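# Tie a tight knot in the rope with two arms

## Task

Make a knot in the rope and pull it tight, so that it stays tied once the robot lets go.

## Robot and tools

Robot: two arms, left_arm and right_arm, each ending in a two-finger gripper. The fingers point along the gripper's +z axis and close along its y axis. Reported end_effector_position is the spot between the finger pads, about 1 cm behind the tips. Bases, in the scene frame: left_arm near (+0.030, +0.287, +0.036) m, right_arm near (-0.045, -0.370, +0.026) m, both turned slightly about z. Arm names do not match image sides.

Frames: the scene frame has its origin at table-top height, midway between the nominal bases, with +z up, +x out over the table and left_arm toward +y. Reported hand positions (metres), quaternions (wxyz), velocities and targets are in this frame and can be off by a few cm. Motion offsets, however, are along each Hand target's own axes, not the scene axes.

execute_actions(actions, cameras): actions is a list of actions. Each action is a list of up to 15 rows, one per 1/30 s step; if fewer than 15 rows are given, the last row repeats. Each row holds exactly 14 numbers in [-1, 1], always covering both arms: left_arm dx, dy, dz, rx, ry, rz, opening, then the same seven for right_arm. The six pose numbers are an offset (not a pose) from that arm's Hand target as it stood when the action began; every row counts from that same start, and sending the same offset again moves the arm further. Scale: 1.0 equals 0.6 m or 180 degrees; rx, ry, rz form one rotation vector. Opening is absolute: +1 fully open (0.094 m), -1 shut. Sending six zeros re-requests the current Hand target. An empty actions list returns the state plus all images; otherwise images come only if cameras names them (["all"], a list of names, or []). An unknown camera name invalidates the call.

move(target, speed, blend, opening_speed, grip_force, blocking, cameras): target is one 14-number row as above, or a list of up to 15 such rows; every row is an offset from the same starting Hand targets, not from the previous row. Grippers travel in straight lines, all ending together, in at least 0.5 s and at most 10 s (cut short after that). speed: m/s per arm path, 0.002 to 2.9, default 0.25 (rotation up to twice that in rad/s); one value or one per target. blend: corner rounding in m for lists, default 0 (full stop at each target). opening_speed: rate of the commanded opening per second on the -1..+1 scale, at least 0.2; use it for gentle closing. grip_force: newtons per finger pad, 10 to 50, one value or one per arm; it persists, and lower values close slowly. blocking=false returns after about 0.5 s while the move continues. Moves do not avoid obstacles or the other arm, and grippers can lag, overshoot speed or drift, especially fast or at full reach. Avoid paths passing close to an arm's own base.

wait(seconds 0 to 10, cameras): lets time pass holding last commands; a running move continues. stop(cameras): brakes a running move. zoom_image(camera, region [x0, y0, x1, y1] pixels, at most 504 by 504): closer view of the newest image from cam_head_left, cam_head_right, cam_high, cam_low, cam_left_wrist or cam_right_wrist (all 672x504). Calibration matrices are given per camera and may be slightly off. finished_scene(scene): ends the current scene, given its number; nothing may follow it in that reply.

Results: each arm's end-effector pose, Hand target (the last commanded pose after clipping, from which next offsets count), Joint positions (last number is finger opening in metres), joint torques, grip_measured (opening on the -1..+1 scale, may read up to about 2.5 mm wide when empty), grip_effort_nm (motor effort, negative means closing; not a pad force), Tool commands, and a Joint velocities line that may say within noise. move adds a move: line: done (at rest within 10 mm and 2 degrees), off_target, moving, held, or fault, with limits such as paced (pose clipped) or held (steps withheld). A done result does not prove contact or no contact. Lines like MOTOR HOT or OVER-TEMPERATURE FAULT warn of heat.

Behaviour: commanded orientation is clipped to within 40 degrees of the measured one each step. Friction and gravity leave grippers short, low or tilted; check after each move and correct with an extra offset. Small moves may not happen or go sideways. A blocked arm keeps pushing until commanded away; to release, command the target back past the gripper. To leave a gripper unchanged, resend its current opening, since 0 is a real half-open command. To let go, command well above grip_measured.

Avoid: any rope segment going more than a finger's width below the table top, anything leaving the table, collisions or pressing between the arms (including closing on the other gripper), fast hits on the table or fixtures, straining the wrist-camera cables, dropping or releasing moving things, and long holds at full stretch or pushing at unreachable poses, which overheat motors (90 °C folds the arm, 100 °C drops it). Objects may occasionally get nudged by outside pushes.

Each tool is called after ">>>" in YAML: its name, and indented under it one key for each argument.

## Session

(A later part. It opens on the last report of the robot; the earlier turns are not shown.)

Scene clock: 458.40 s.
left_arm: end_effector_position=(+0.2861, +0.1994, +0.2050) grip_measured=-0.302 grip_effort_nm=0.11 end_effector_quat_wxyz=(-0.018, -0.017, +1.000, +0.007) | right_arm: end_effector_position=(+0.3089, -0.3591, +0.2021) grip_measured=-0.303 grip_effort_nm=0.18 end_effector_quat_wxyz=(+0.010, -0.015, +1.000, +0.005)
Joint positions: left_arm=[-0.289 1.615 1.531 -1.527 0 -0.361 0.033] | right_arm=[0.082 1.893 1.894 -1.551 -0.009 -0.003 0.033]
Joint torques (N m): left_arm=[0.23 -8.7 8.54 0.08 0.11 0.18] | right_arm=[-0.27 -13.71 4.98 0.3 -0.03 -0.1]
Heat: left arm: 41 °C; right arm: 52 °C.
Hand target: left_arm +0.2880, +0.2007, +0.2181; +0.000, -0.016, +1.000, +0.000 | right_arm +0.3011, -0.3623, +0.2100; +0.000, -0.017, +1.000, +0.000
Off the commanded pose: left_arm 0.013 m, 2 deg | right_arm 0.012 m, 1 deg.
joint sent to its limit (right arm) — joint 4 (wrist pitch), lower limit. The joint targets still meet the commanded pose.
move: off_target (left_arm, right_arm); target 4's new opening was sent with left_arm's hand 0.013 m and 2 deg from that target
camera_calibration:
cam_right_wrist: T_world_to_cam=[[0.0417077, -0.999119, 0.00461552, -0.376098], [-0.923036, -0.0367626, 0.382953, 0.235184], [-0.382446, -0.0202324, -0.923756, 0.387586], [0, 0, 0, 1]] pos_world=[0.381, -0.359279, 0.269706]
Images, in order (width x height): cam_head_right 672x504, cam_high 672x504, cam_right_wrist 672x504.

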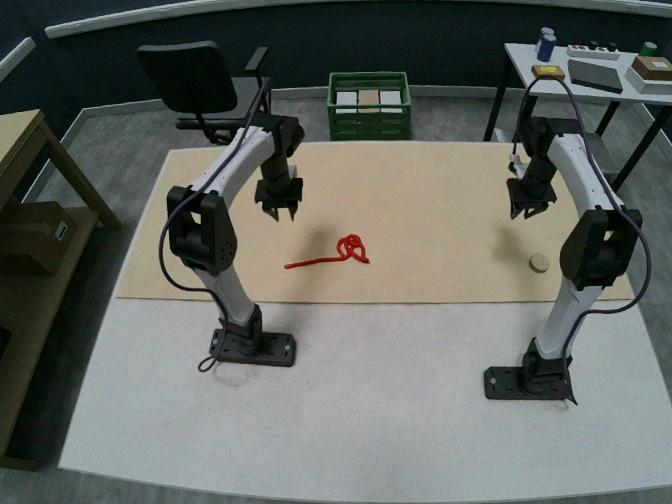

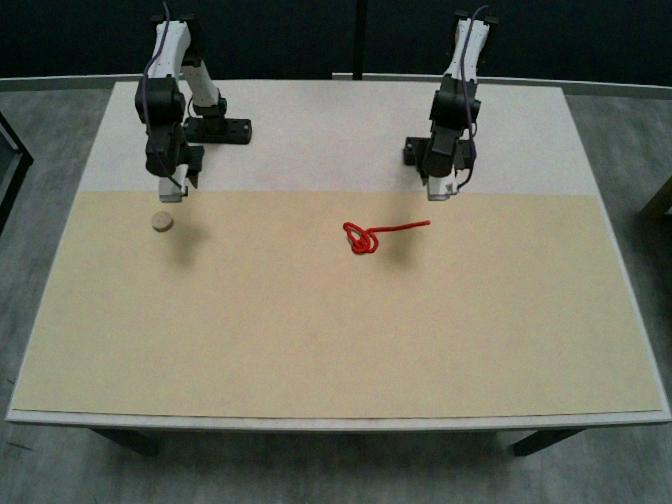

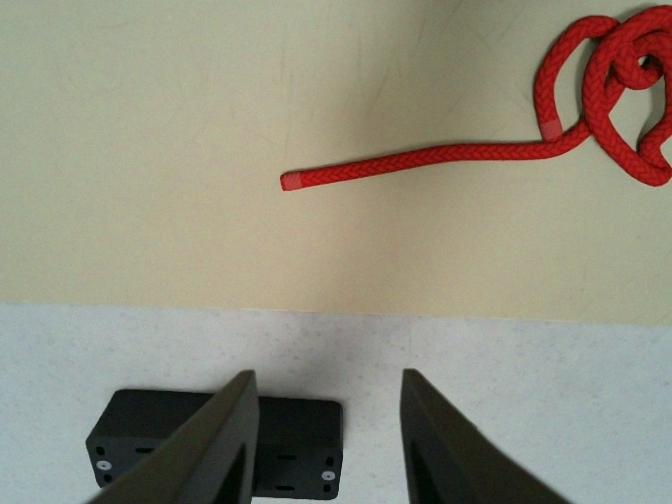

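>>> move:
  target: [0,-0.22,0.06,0,0,0,-0.3,0,0,0,0,0,0,-0.3]
  speed: 0.3
  cameras: ["cam_right_wrist"]

>>> zoom_image:
  camera: "cam_right_wrist"
  region: [210, 0, 490, 210]

Scene clock: 468.70 s.
left_arm: end_effector_position=(+0.2846, +0.0753, +0.1758) grip_measured=-0.302 grip_effort_nm=0.11 end_effector_quat_wxyz=(-0.016, -0.011, +1.000, +0.013) | right_arm: end_effector_position=(+0.3089, -0.3591, +0.2021) grip_measured=-0.303 grip_effort_nm=0.18 end_effector_quat_wxyz=(+0.010, -0.015, +1.000, +0.005)
Joint positions: left_arm=[-0.653 1.838 1.675 -1.448 0.001 -0.713 0.033] | right_arm=[0.082 1.893 1.894 -1.551 -0.009 -0.003 0.033]
Joint torques (N m): left_arm=[-0.43 -8.42 8.5 0.3 0.12 0.01] | right_arm=[-0.27 -13.7 5 0.3 -0.02 -0.09]
Heat: left arm: 40 °C; right arm: 52 °C.
Hand target: left_arm +0.2921, +0.0689, +0.1822; +0.000, -0.016, +1.000, +0.000 | right_arm +0.3011, -0.3623, +0.2100; +0.000, -0.017, +1.000, +0.000
Off the commanded pose: left_arm 0.012 m, 2 deg | right_arm 0.012 m, 1 deg.
joint sent to its limit (right arm) — joint 4 (wrist pitch), lower limit. The joint targets still meet the commanded pose.
move: off_target (left_arm, right_arm)
camera_calibration:
cam_right_wrist: T_world_to_cam=[[0.0417077, -0.999119, 0.00461552, -0.376098], [-0.923036, -0.0367626, 0.382953, 0.235184], [-0.382446, -0.0202324, -0.923756, 0.387586], [0, 0, 0, 1]] pos_world=[0.381, -0.359279, 0.269706]
Images, in order (width x height): cam_right_wrist 672x504.

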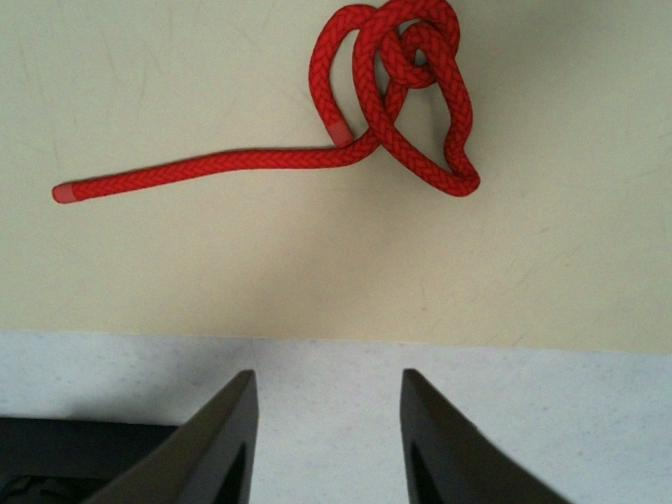

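Scaled by 1.800 from the camera's 672x504 image, which has a finer 960x720 frame.

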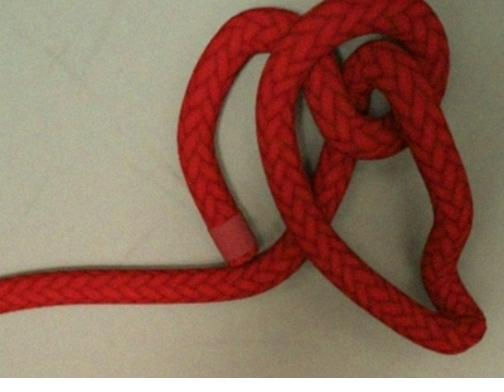

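>>> move:
  target: [-0.015,-0.058,0.153,0,0,-0.3,-0.4,0,0,0,0,0,0,-0.3]
  speed: 0.25
  cameras: ["cam_right_wrist"]

Scene clock: 554.93 s.
left_arm: end_effector_position=(+0.3017, +0.0384, +0.0926) grip_measured=-0.398 grip_effort_nm=-0.11 end_effector_quat_wxyz=(-0.002, -0.466, +0.885, +0.005) | right_arm: end_effector_position=(+0.3089, -0.3591, +0.2021) grip_measured=-0.303 grip_effort_nm=0.18 end_effector_quat_wxyz=(+0.010, -0.015, +1.000, +0.005)
Joint positions: left_arm=[-0.7 1.977 1.53 -1.136 0.001 -1.708 0.028] | right_arm=[0.082 1.893 1.894 -1.551 -0.009 -0.003 0.033]
Joint torques (N m): left_arm=[-0.95 -9.22 5.37 0.33 0.1 -0.03] | right_arm=[-0.28 -13.71 5.01 0.3 -0.03 -0.1]
Heat: left arm: 37 °C; right arm: 54 °C.
Hand target: left_arm +0.3021, +0.0342, +0.0904; +0.000, -0.468, +0.884, +0.000 | right_arm +0.3011, -0.3623, +0.2100; +0.000, -0.017, +1.000, +0.000
Off the commanded pose: left_arm 0.005 m, 1 deg | right_arm 0.012 m, 1 deg.
joint sent to its limit (right arm) — joint 4 (wrist pitch), lower limit. The joint targets still meet the commanded pose.
move: off_target (right_arm)
camera_calibration:
cam_right_wrist: T_world_to_cam=[[0.0417077, -0.999119, 0.00461552, -0.376098], [-0.923036, -0.0367626, 0.382953, 0.235184], [-0.382446, -0.0202324, -0.923756, 0.387586], [0, 0, 0, 1]] pos_world=[0.381, -0.359279, 0.269706]
Images, in order (width x height): cam_right_wrist 672x504.

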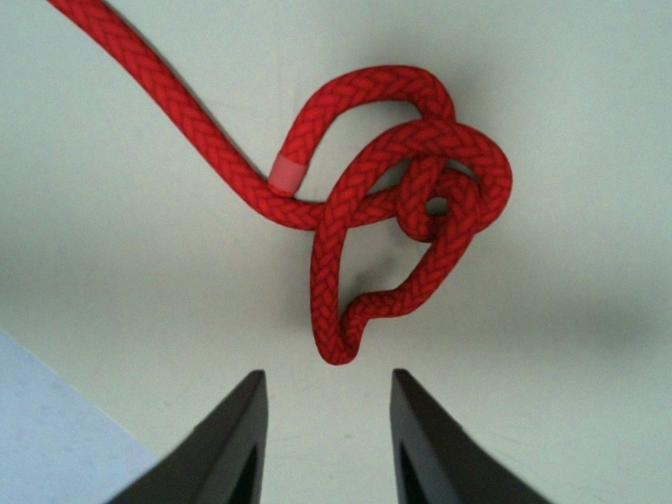

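>>> move:
  target:
    - [0.025,0.005,0.02,0,0,0,-0.5,0,0,0,0,0,0,-0.3]
    - [0.025,0.005,0.12,0,0,0,-0.5,0,0,0,0,0,0,-0.3]
    - [0.025,0.005,0.12,0,0,0,-1,0,0,0,0,0,0,-0.3]
    - [0.025,0.005,0.055,0,0,0,-1,0,0,0,0,0,0,-0.3]
    - [-0.037,0.067,0.05,0,0,0,-1,0,0,0,0,0,0,-0.3]
    - [-0.037,0.07,0.108,0,0,0,-1,0,0,0,0,0,0,-0.3]
  blend: [0.01,0,0,0.01,0.01,0]
  speed: 0.12
  cameras: ["cam_right_wrist"]

Scene clock: 583.60 s.
left_arm: end_effector_position=(+0.2769, +0.0772, +0.0284) grip_measured=-0.828 grip_effort_nm=-1.03 end_effector_quat_wxyz=(-0.003, -0.470, +0.883, +0.005) | right_arm: end_effector_position=(+0.3089, -0.3591, +0.2021) grip_measured=-0.303 grip_effort_nm=0.18 end_effector_quat_wxyz=(+0.010, -0.015, +1.000, +0.005)
Joint positions: left_arm=[-0.663 1.904 1.156 -0.833 0.001 -1.68 0.008] | right_arm=[0.082 1.893 1.894 -1.551 -0.009 -0.003 0.033]
Joint torques (N m): left_arm=[-0.16 -7.79 4.92 0.36 0.08 0.18] | right_arm=[-0.25 -13.67 5.01 0.3 -0.03 -0.09]
Heat: left arm: 35 °C; right arm: 54 °C.
Hand target: left_arm +0.2799, +0.0762, +0.0256; +0.000, -0.468, +0.884, +0.000 | right_arm +0.3011, -0.3623, +0.2100; +0.000, -0.017, +1.000, +0.000
Off the commanded pose: left_arm 0.004 m, 1 deg | right_arm 0.012 m, 1 deg.
joint sent to its limit (right arm) — joint 4 (wrist pitch), lower limit. The joint targets still meet the commanded pose.
move: off_target (right_arm); blend cut to 0.0097 m at target 1
camera_calibration:
cam_right_wrist: T_world_to_cam=[[0.0417077, -0.999119, 0.00461552, -0.376098], [-0.923036, -0.0367626, 0.382953, 0.235184], [-0.382446, -0.0202324, -0.923756, 0.387586], [0, 0, 0, 1]] pos_world=[0.381, -0.359279, 0.269706]
Images, in order (width x height): cam_right_wrist 672x504.

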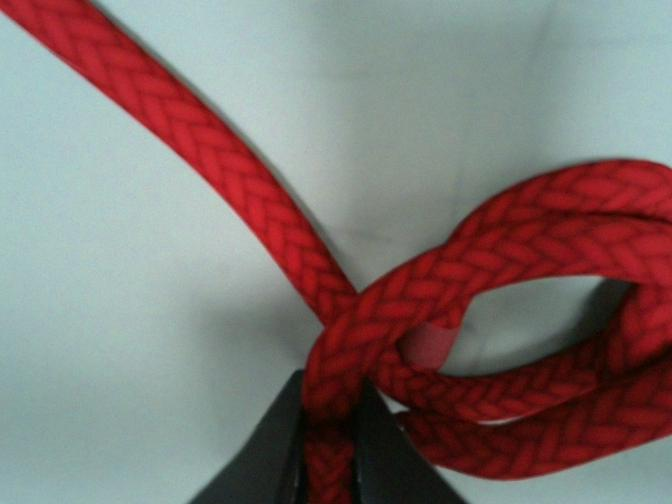

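>>> move:
  target:
    - [-0.025,0.02,0,0,0,0,-1,0,0,0,0,0,0,-0.3]
    - [-0.025,0.02,0.01,0,0,0,-0.6,0,0,0,0,0,0,-0.3]
    - [-0.025,0.02,-0.17,0,0,0,-0.6,0,0,0,0,0,0,-0.3]
  speed: 0.12
  cameras: ["cam_right_wrist","cam_high"]

>>> zoom_image:
  camera: "cam_right_wrist"
  region: [200, 130, 500, 430]

Scene clock: 598.97 s.
left_arm: end_effector_position=(+0.2734, +0.0959, +0.1133) grip_measured=-0.602 grip_effort_nm=0.11 end_effector_quat_wxyz=(-0.008, -0.467, +0.884, +0.016) | right_arm: end_effector_position=(+0.3089, -0.3591, +0.2021) grip_measured=-0.303 grip_effort_nm=0.18 end_effector_quat_wxyz=(+0.010, -0.015, +1.000, +0.005)
Joint positions: left_arm=[-0.624 1.764 1.334 -1.177 0.001 -1.635 0.019] | right_arm=[0.082 1.893 1.894 -1.551 -0.009 -0.003 0.033]
Joint torques (N m): left_arm=[0.23 -10.5 8.17 0.02 0.08 0.17] | right_arm=[-0.24 -13.68 4.97 0.3 -0.03 -0.1]
Heat: left arm: 34 °C; right arm: 55 °C.
Hand target: left_arm +0.2784, +0.0954, +0.1276; +0.000, -0.468, +0.884, +0.000 | right_arm +0.3011, -0.3623, +0.2100; +0.000, -0.017, +1.000, +0.000
Off the commanded pose: left_arm 0.015 m, 2 deg | right_arm 0.012 m, 1 deg.
joint sent to its limit (right arm) — joint 4 (wrist pitch), lower limit. The joint targets still meet the commanded pose.
move: off_target (left_arm, right_arm)
camera_calibration:
cam_right_wrist: T_world_to_cam=[[0.0417077, -0.999119, 0.00461552, -0.376098], [-0.923036, -0.0367626, 0.382953, 0.235184], [-0.382446, -0.0202324, -0.923756, 0.387586], [0, 0, 0, 1]] pos_world=[0.381, -0.359279, 0.269706]
Images, in order (width x height): cam_high 672x504, cam_right_wrist 672x504.

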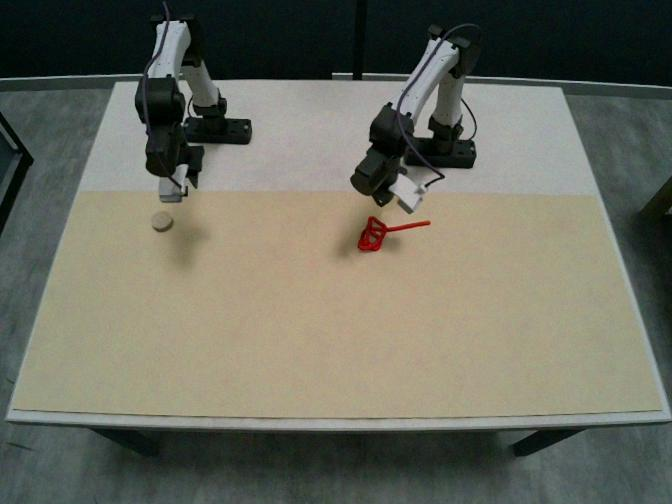

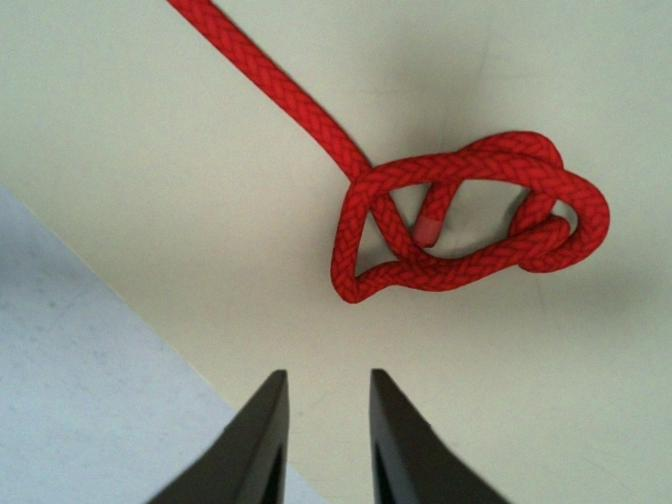

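Scaled by 1.680 from the camera's 672x504 image, which has a finer 960x720 frame.

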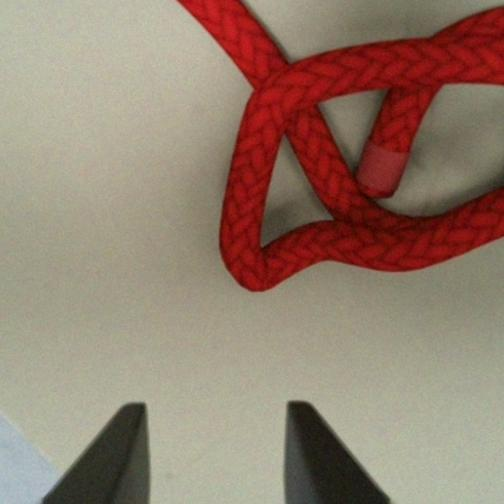

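>>> move:
  target:
    - [-0.01,-0.082,0.1,0,0,0.12,-0.6,0,0,0,0,0,0,-0.3]
    - [-0.01,-0.082,0.187,0,0,0.12,-0.6,0,0,0,0,0,0,-0.3]
    - [-0.01,-0.082,0.187,0,0,0.12,-1,0,0,0,0,0,0,-0.3]
    - [-0.01,-0.082,0.04,0,0,0.12,-1,0,0,0,0,0,0,-0.3]
  speed: 0.12
  blend: [0.01,0,0,0]
  cameras: ["cam_right_wrist","cam_head_right"]

Scene clock: 639.33 s.
left_arm: end_effector_position=(+0.3158, +0.0740, +0.0858) grip_measured=-0.840 grip_effort_nm=-1.03 end_effector_quat_wxyz=(-0.013, -0.294, +0.956, +0.017) | right_arm: end_effector_position=(+0.3089, -0.3591, +0.2021) grip_measured=-0.303 grip_effort_nm=0.18 end_effector_quat_wxyz=(+0.010, -0.015, +1.000, +0.005)
Joint positions: left_arm=[-0.6 1.969 1.491 -1.137 0.001 -1.235 0.007] | right_arm=[0.082 1.893 1.894 -1.551 -0.009 -0.003 0.033]
Joint torques (N m): left_arm=[0.28 -12.78 8.14 0.04 0.07 0.19] | right_arm=[-0.27 -13.68 5.03 0.31 -0.03 -0.1]
Heat: left arm: 36 °C; right arm: 55 °C.
Hand target: left_arm +0.3224, +0.0728, +0.1035; +0.000, -0.294, +0.956, +0.000 | right_arm +0.3011, -0.3623, +0.2100; +0.000, -0.017, +1.000, +0.000
Off the commanded pose: left_arm 0.019 m, 2 deg | right_arm 0.012 m, 1 deg.
joint sent to its limit (right arm) — joint 4 (wrist pitch), lower limit. The joint targets still meet the commanded pose.
move: off_target (left_arm, right_arm); target 3's new opening was sent with left_arm's hand 0.012 m and 3 deg from that target
camera_calibration:
cam_right_wrist: T_world_to_cam=[[0.0417077, -0.999119, 0.00461552, -0.376098], [-0.923036, -0.0367626, 0.382953, 0.235184], [-0.382446, -0.0202324, -0.923756, 0.387586], [0, 0, 0, 1]] pos_world=[0.381, -0.359279, 0.269706]
Images, in order (width x height): cam_head_right 672x504, cam_right_wrist 672x504.

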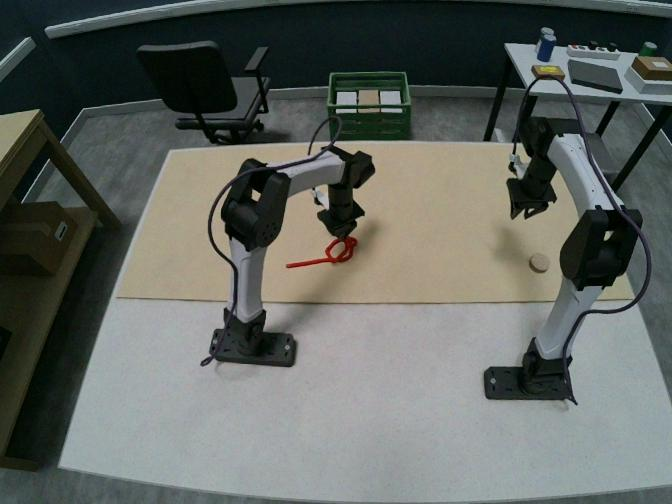

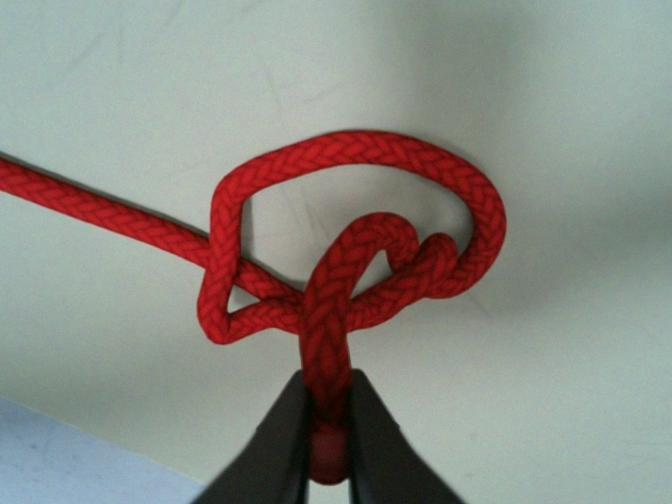

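>>> move:
  target:
    - [0.188,-0.302,0.02,0,0,0,-1,0,0,0,0,0,0,-0.3]
    - [0.188,-0.302,0.136,0,0,0,-1,0,0,0,0,0,0,-0.3]
    - [0.188,-0.302,0.136,0,0,0,-0.5,0,0,0,0,0,0,-0.3]
    - [0.188,-0.302,-0.02,0,0,0,-0.5,0,0,0,0,0,0,-0.3]
    - [-0.01,0.05,-0.15,0,0,0.2,-0.3,0,0,0,0,0,0,-0.3]
  speed: [0.15,0.12,0.12,0.15,0.35]
  blend: [0.01,0,0,0.02,0]
  cameras: ["cam_right_wrist","cam_head_right","cam_high"]

>>> zoom_image:
  camera: "cam_high"
  region: [270, 190, 430, 290]

Scene clock: 665.40 s.
left_arm: end_effector_position=(+0.3080, +0.1027, +0.1857) grip_measured=-0.302 grip_effort_nm=0.12 end_effector_quat_wxyz=(-0.019, +0.012, +1.000, +0.013) | right_arm: end_effector_position=(+0.3089, -0.3591, +0.2021) grip_measured=-0.303 grip_effort_nm=0.18 end_effector_quat_wxyz=(+0.010, -0.015, +1.000, +0.005)
Joint positions: left_arm=[-0.546 1.858 1.739 -1.498 -0.002 -0.56 0.033] | right_arm=[0.082 1.893 1.894 -1.551 -0.009 -0.003 0.033]
Joint torques (N m): left_arm=[-0.29 -11.43 5.46 0.37 0.15 0.18] | right_arm=[-0.29 -13.67 4.98 0.3 -0.03 -0.1]
Heat: left arm: 42 °C; right arm: 56 °C.
Hand target: left_arm +0.3106, +0.1009, +0.1935; +0.000, +0.015, +1.000, +0.000 | right_arm +0.3011, -0.3623, +0.2100; +0.000, -0.017, +1.000, +0.000
Off the commanded pose: left_arm 0.008 m, 3 deg | right_arm 0.012 m, 1 deg.
joint sent to its limit (right arm) — joint 4 (wrist pitch), lower limit. The joint targets still meet the commanded pose.
move: off_target (left_arm, right_arm); target 5's new opening was sent with left_arm's hand 0.008 m and 3 deg from that target
camera_calibration:
cam_right_wrist: T_world_to_cam=[[0.0417077, -0.999119, 0.00461552, -0.376098], [-0.923036, -0.0367626, 0.382953, 0.235184], [-0.382446, -0.0202324, -0.923756, 0.387586], [0, 0, 0, 1]] pos_world=[0.381, -0.359279, 0.269706]
Images, in order (width x height): cam_head_right 672x504, cam_high 672x504, cam_right_wrist 672x504.

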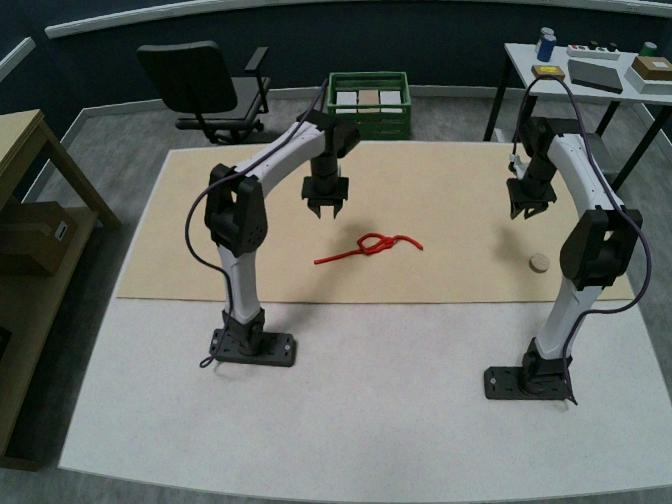

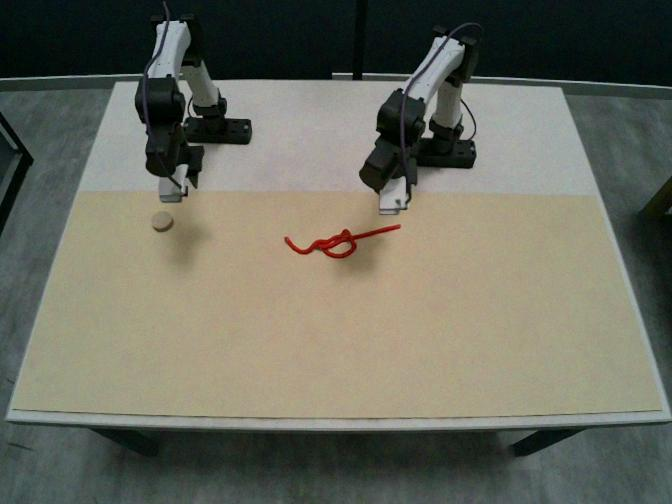

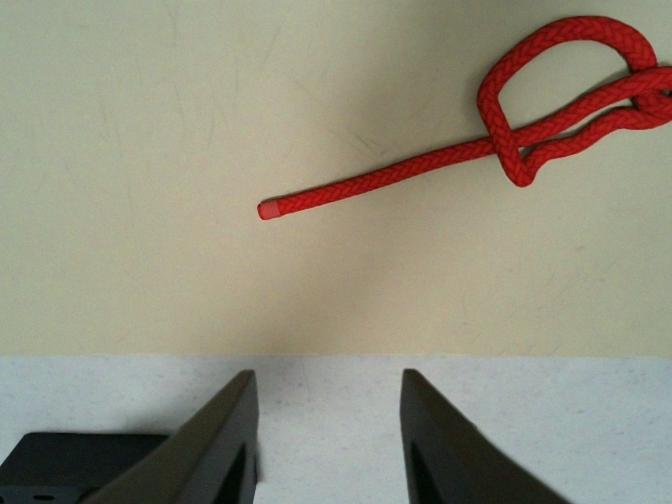

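Scaled by 3.150 from the camera's 672x504 image, which has a finer 960x720 frame.

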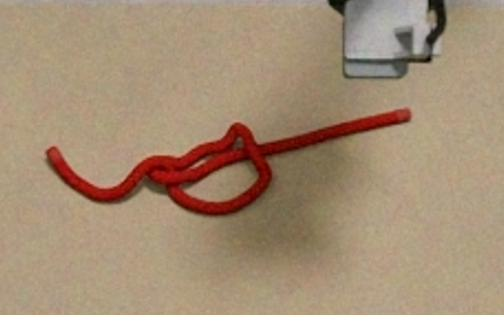

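>>> move:
  target: [0.011,-0.012,0.1725,0,0,0.40,-0.3,-0.10,0.409,0.19,0,0,-0.256,-0.1]
  speed: 0.25
  cameras: ["cam_right_wrist","cam_left_wrist"]

Scene clock: 686.17 s.
left_arm: end_effector_position=(+0.3007, +0.0990, +0.0876) grip_measured=-0.302 grip_effort_nm=0.11 end_effector_quat_wxyz=(-0.016, +0.594, +0.805, +0.001) | right_arm: end_effector_position=(+0.3529, -0.1145, +0.0996) grip_measured=-0.103 grip_effort_nm=0.18 end_effector_quat_wxyz=(+0.008, -0.403, +0.915, +0.005)
Joint positions: left_arm=[-0.568 1.858 1.347 -1.092 -0.002 0.665 0.033] | right_arm=[0.624 2.422 2.319 -1.45 -0.007 -0.26 0.042]
Joint torques (N m): left_arm=[-0.85 -9.7 5.33 0.43 0.18 0.23] | right_arm=[0.25 -13.65 7.9 0.26 -0.07 -0.09]
Heat: left arm: 41 °C; right arm: 55 °C.
Hand target: left_arm +0.3037, +0.0939, +0.0901; +0.000, +0.600, +0.800, +0.000 | right_arm +0.3526, -0.1149, +0.0960; +0.000, -0.407, +0.913, +0.000
Off the commanded pose: left_arm 0.006 m, 2 deg | right_arm 0.004 m, 1 deg.
move: done
camera_calibration:
cam_left_wrist: T_world_to_cam=[[-0.954017, -0.299429, 0.0139394, 0.315723], [-0.26037, 0.850819, 0.456414, -0.0115002], [-0.148523, 0.431798, -0.889658, 0.165849], [0, 0, 0, 1]] pos_world=[0.322843, 0.0327079, 0.148397]
cam_right_wrist: T_world_to_cam=[[0.744609, -0.667406, 0.0113015, -0.34383], [-0.619012, -0.684084, 0.385814, 0.142312], [-0.249763, -0.294277, -0.922507, 0.236345], [0, 0, 0, 1]] pos_world=[0.403142, -0.0625701, 0.16701]
Images, in order (width x height): cam_left_wrist 672x504, cam_right_wrist 672x504.

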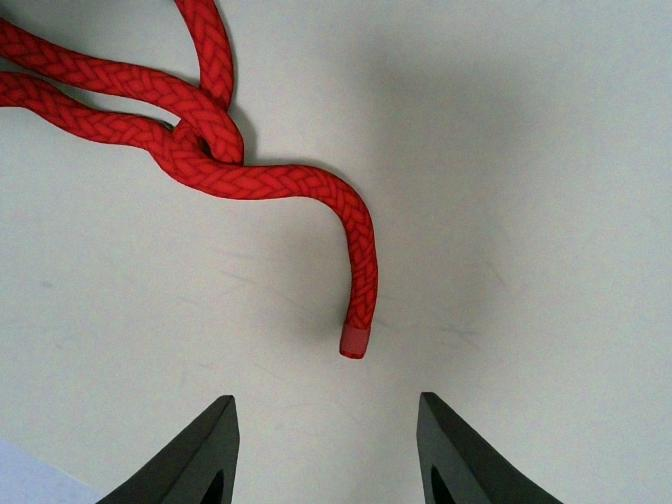

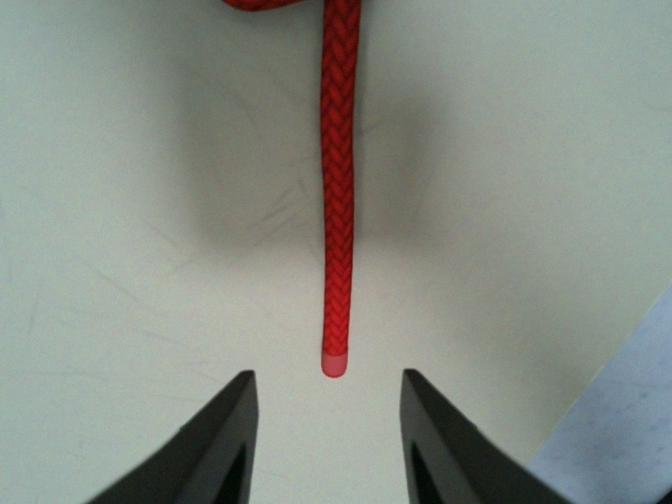

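>>> move:
  target:
    - [0,0,0.127,0,0,0,-0.3,0.025,-0.025,0.135,0,0,0,-0.1]
    - [0,0,0.127,0,0,0,-1,0.025,-0.025,0.135,0,0,0,-1]
    - [0,0,0.08,0,0,0,-1,0.025,-0.025,0.09,0,0,-0.1,-1]
    - [0.112,0.033,0.07,0,0,-0.08,-1,0.112,-0.103,0.08,0,0,-0.2,-1]
  speed: 0.12
  cameras: ["cam_right_wrist","cam_left_wrist","cam_high"]

>>> zoom_image:
  camera: "cam_high"
  region: [250, 180, 430, 290]

Scene clock: 708.47 s.
left_arm: end_effector_position=(+0.3009, +0.1641, +0.0395) grip_measured=-0.842 grip_effort_nm=-1.03 end_effector_quat_wxyz=(-0.017, +0.501, +0.865, -0.001) | right_arm: end_effector_position=(+0.3472, -0.2057, +0.0347) grip_measured=-0.824 grip_effort_nm=-0.99 end_effector_quat_wxyz=(+0.023, +0.668, -0.744, -0.011)
Joint positions: left_arm=[-0.387 1.813 1.083 -0.874 -0.002 0.625 0.007] | right_arm=[0.45 2.278 1.809 -1.151 -0.005 -1.067 0.008]
Joint torques (N m): left_arm=[0.08 -10.93 4.97 0.22 0.18 0.03] | right_arm=[-0.36 -18.1 4.92 0.5 -0.11 -0.11]
Heat: left arm: 40 °C; right arm: 55 °C.
Hand target: left_arm +0.3038, +0.1640, +0.0480; +0.000, +0.495, +0.869, +0.000 | right_arm +0.3536, -0.2062, +0.0480; +0.000, -0.670, +0.743, +0.000
Off the commanded pose: left_arm 0.009 m, 2 deg | right_arm 0.015 m, 3 deg.
move: off_target (right_arm); target 2's new opening was sent with right_arm's hand 0.013 m and 3 deg from that target
camera_calibration:
cam_left_wrist: T_world_to_cam=[[-0.865231, -0.501198, 0.0132908, 0.342525], [-0.440424, 0.772449, 0.457546, 0.0220592], [-0.239587, 0.390029, -0.889087, 0.129173], [0, 0, 0, 1]] pos_world=[0.337027, 0.104252, 0.1002]
cam_right_wrist: T_world_to_cam=[[0.99473, -0.0970526, -0.0330613, -0.367619], [-0.0743557, -0.904878, 0.419127, -0.134246], [-0.0705938, -0.41446, -0.907325, 0.0608117], [0, 0, 0, 1]] pos_world=[0.359992, -0.13195, 0.0992881]
Images, in order (width x height): cam_high 672x504, cam_left_wrist 672x504, cam_right_wrist 672x504.

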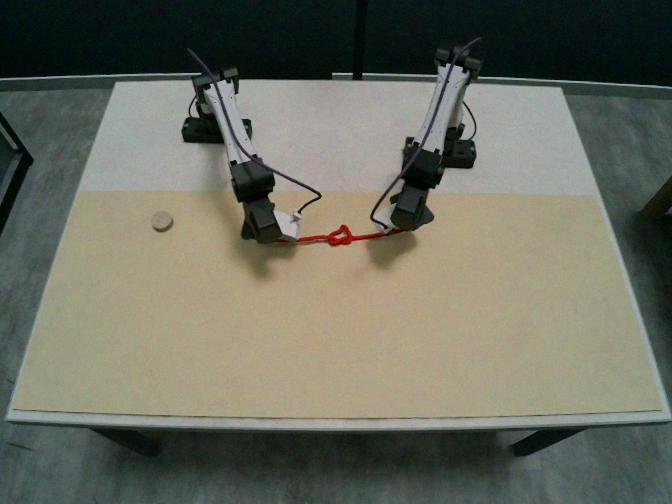

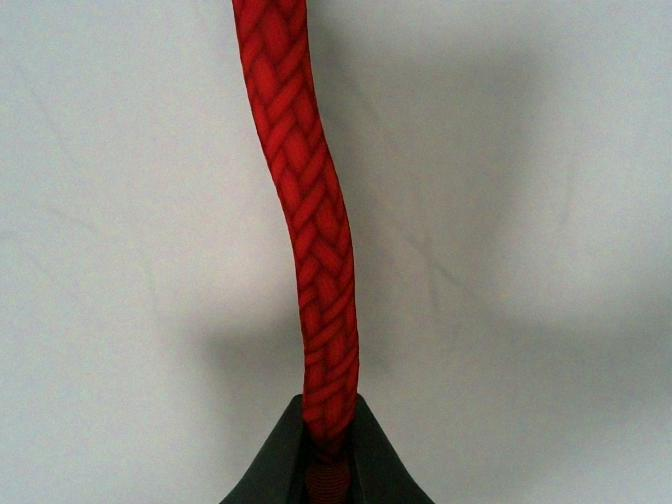

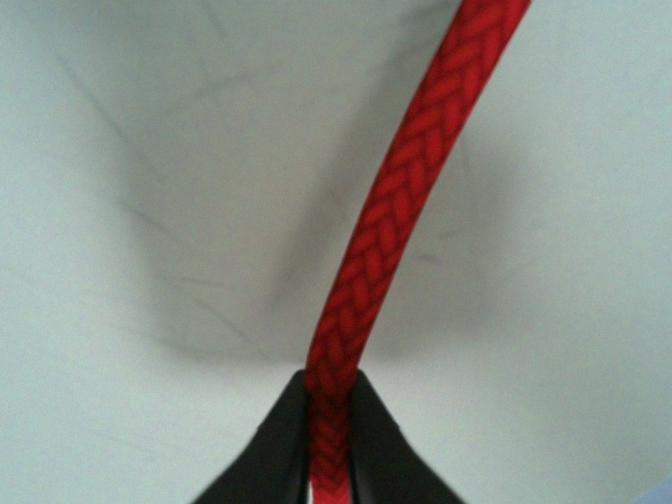

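Scaled by 2.800 from the camera's 672x504 image, which has a finer 960x720 frame.

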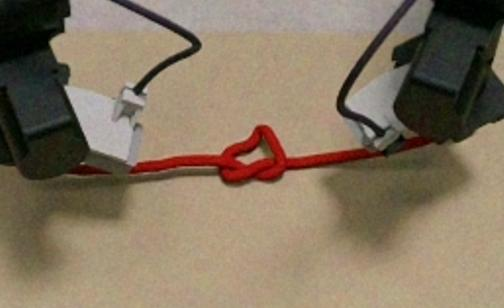

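>>> move:
  target: [0.065,0.038,0,0,0,0,-1,0.075,-0.008,0,0,0,0,-1]
  speed: 0.06
  cameras: ["cam_high","cam_head_right"]

>>> zoom_image:
  camera: "cam_high"
  region: [290, 210, 390, 270]

Scene clock: 717.03 s.
left_arm: end_effector_position=(+0.2989, +0.2057, +0.0413) grip_measured=-0.842 grip_effort_nm=-1.03 end_effector_quat_wxyz=(-0.017, +0.496, +0.868, -0.007) | right_arm: end_effector_position=(+0.3482, -0.2447, +0.0361) grip_measured=-0.824 grip_effort_nm=-0.99 end_effector_quat_wxyz=(+0.016, +0.671, -0.741, -0.013)
Joint positions: left_arm=[-0.25 1.755 1.019 -0.871 0.005 0.75 0.007] | right_arm=[0.359 2.216 1.71 -1.104 -0.011 -1.168 0.008]
Joint torques (N m): left_arm=[0.68 -10.15 4.64 0.29 0.16 0.24] | right_arm=[-1.17 -17.33 4.79 0.42 -0.06 -0.1]
Heat: left arm: 40 °C; right arm: 60 °C.
Hand target: left_arm +0.3036, +0.2091, +0.0480; +0.000, +0.495, +0.869, +0.000 | right_arm +0.3537, -0.2514, +0.0479; +0.000, -0.670, +0.743, +0.000
Off the commanded pose: left_arm 0.009 m, 2 deg | right_arm 0.015 m, 2 deg.
move: off_target (right_arm)
Images, in order (width x height): cam_head_right 672x504, cam_high 672x504.

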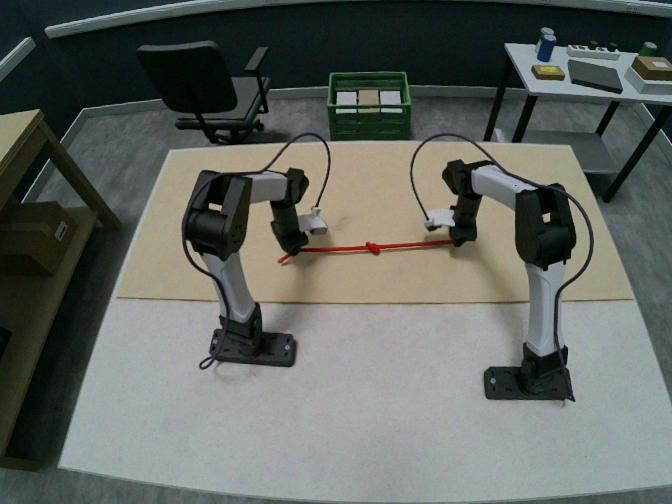

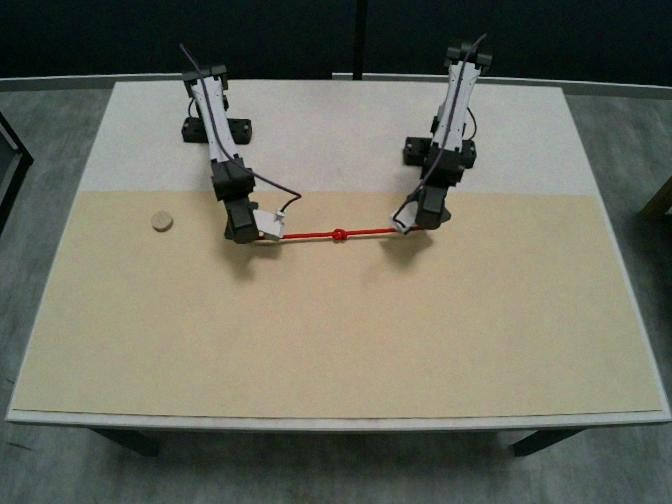

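Scaled by 5.040 from the camera's 672x504 image, which has a finer 960x720 frame.

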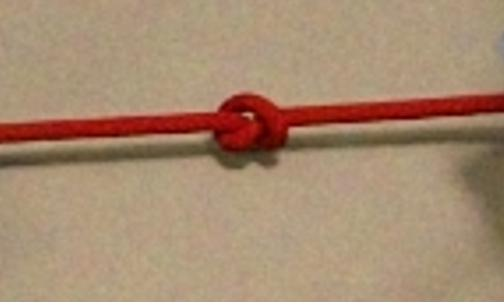

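>>> move:
  target: [0.034,0.02,0,0,0,0,-1,0.038,-0.004,0,0,0,0,-1]
  speed: 0.05
  cameras: ["cam_high"]

>>> zoom_image:
  camera: "cam_high"
  region: [290, 210, 390, 270]

Scene clock: 722.30 s.
left_arm: end_effector_position=(+0.3028, +0.2127, +0.0424) grip_measured=-0.842 grip_effort_nm=-1.03 end_effector_quat_wxyz=(+0.006, +0.503, +0.864, -0.033) | right_arm: end_effector_position=(+0.3492, -0.2472, +0.0379) grip_measured=-0.824 grip_effort_nm=-1.00 end_effector_quat_wxyz=(-0.008, +0.679, -0.733, -0.033)
Joint positions: left_arm=[-0.185 1.735 0.999 -0.844 0.066 0.832 0.007] | right_arm=[0.329 2.191 1.676 -1.071 -0.067 -1.221 0.008]
Joint torques (N m): left_arm=[1.92 -9.96 4.45 0.11 -0.42 0.19] | right_arm=[-3.04 -16.95 4.6 0.25 0.51 -0.09]
Heat: left arm: 40 °C; right arm: 61 °C.
Hand target: left_arm +0.3037, +0.2328, +0.0480; +0.000, +0.495, +0.869, +0.000 | right_arm +0.3537, -0.2743, +0.0480; +0.000, +0.670, -0.743, +0.000
Off the commanded pose: left_arm 0.021 m, 4 deg | right_arm 0.029 m, 4 deg.
move: off_target (left_arm, right_arm)
Images, in order (width x height): cam_high 672x504.

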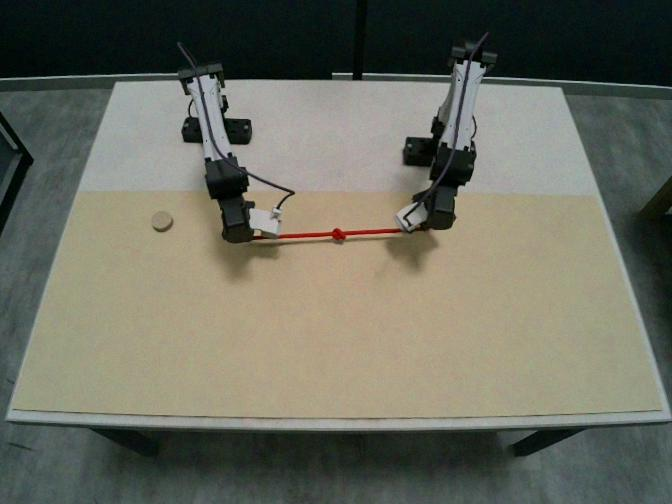

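Scaled by 5.040 from the camera's 672x504 image, which has a finer 960x720 frame.

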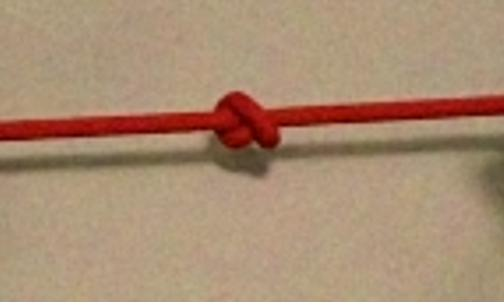

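>>> move:
  target:
    - [-0.037,-0.022,0.0,0,0,0,-1,-0.045,0.004,0.0,0,0,0,-1]
    - [-0.037,-0.022,0.04,0,0,0,-1,-0.045,0.004,0.032,0,0,0,-1]
    - [-0.037,-0.022,0.04,0,0,0,-0.4,-0.045,0.004,0.032,0,0,0,-0.4]
    - [-0.037,-0.022,-0.2,0,0,0,-0.4,-0.045,0.004,-0.2,0,0,0,-0.4]
  speed: 0.12
  cameras: ["cam_high"]

>>> zoom_image:
  camera: "cam_high"
  region: [240, 190, 440, 290]

Scene clock: 734.13 s.
left_arm: end_effector_position=(+0.3002, +0.2077, +0.1548) grip_measured=-0.402 grip_effort_nm=0.11 end_effector_quat_wxyz=(-0.017, +0.496, +0.868, -0.010) | right_arm: end_effector_position=(+0.3565, -0.2465, +0.1621) grip_measured=-0.403 grip_effort_nm=0.18 end_effector_quat_wxyz=(-0.004, +0.671, -0.742, -0.002)
Joint positions: left_arm=[-0.238 1.644 1.363 -1.328 0.011 0.762 0.028] | right_arm=[0.351 2.186 2.167 -1.546 -0.007 -1.175 0.028]
Joint torques (N m): left_arm=[-0.84 -9.11 8.35 0.04 0.09 0.03] | right_arm=[0.27 -14.15 6.99 0.18 -0.1 0.08]
Heat: left arm: 39 °C; right arm: 59 °C.
Hand target: left_arm +0.3036, +0.2071, +0.1680; +0.000, +0.495, +0.869, +0.000 | right_arm +0.3543, -0.2474, +0.1679; +0.000, -0.669, +0.743, +0.000
Off the commanded pose: left_arm 0.014 m, 2 deg | right_arm 0.006 m, 1 deg.
joint sent to its limit (right arm) — joint 4 (wrist pitch), lower limit. The joint targets still meet the commanded pose.
move: off_target (left_arm)
Images, in order (width x height): cam_high 672x504.

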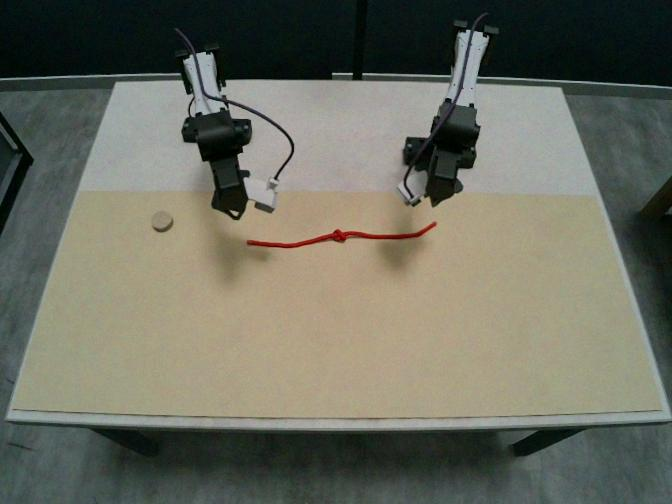

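Scaled by 2.520 from the camera's 672x504 image, which has a finer 960x720 frame.

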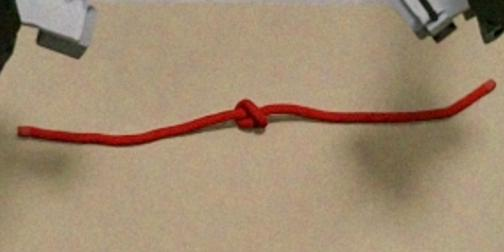

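>>> finished_scene:
  scene: 2

The scene is finished: the task was done.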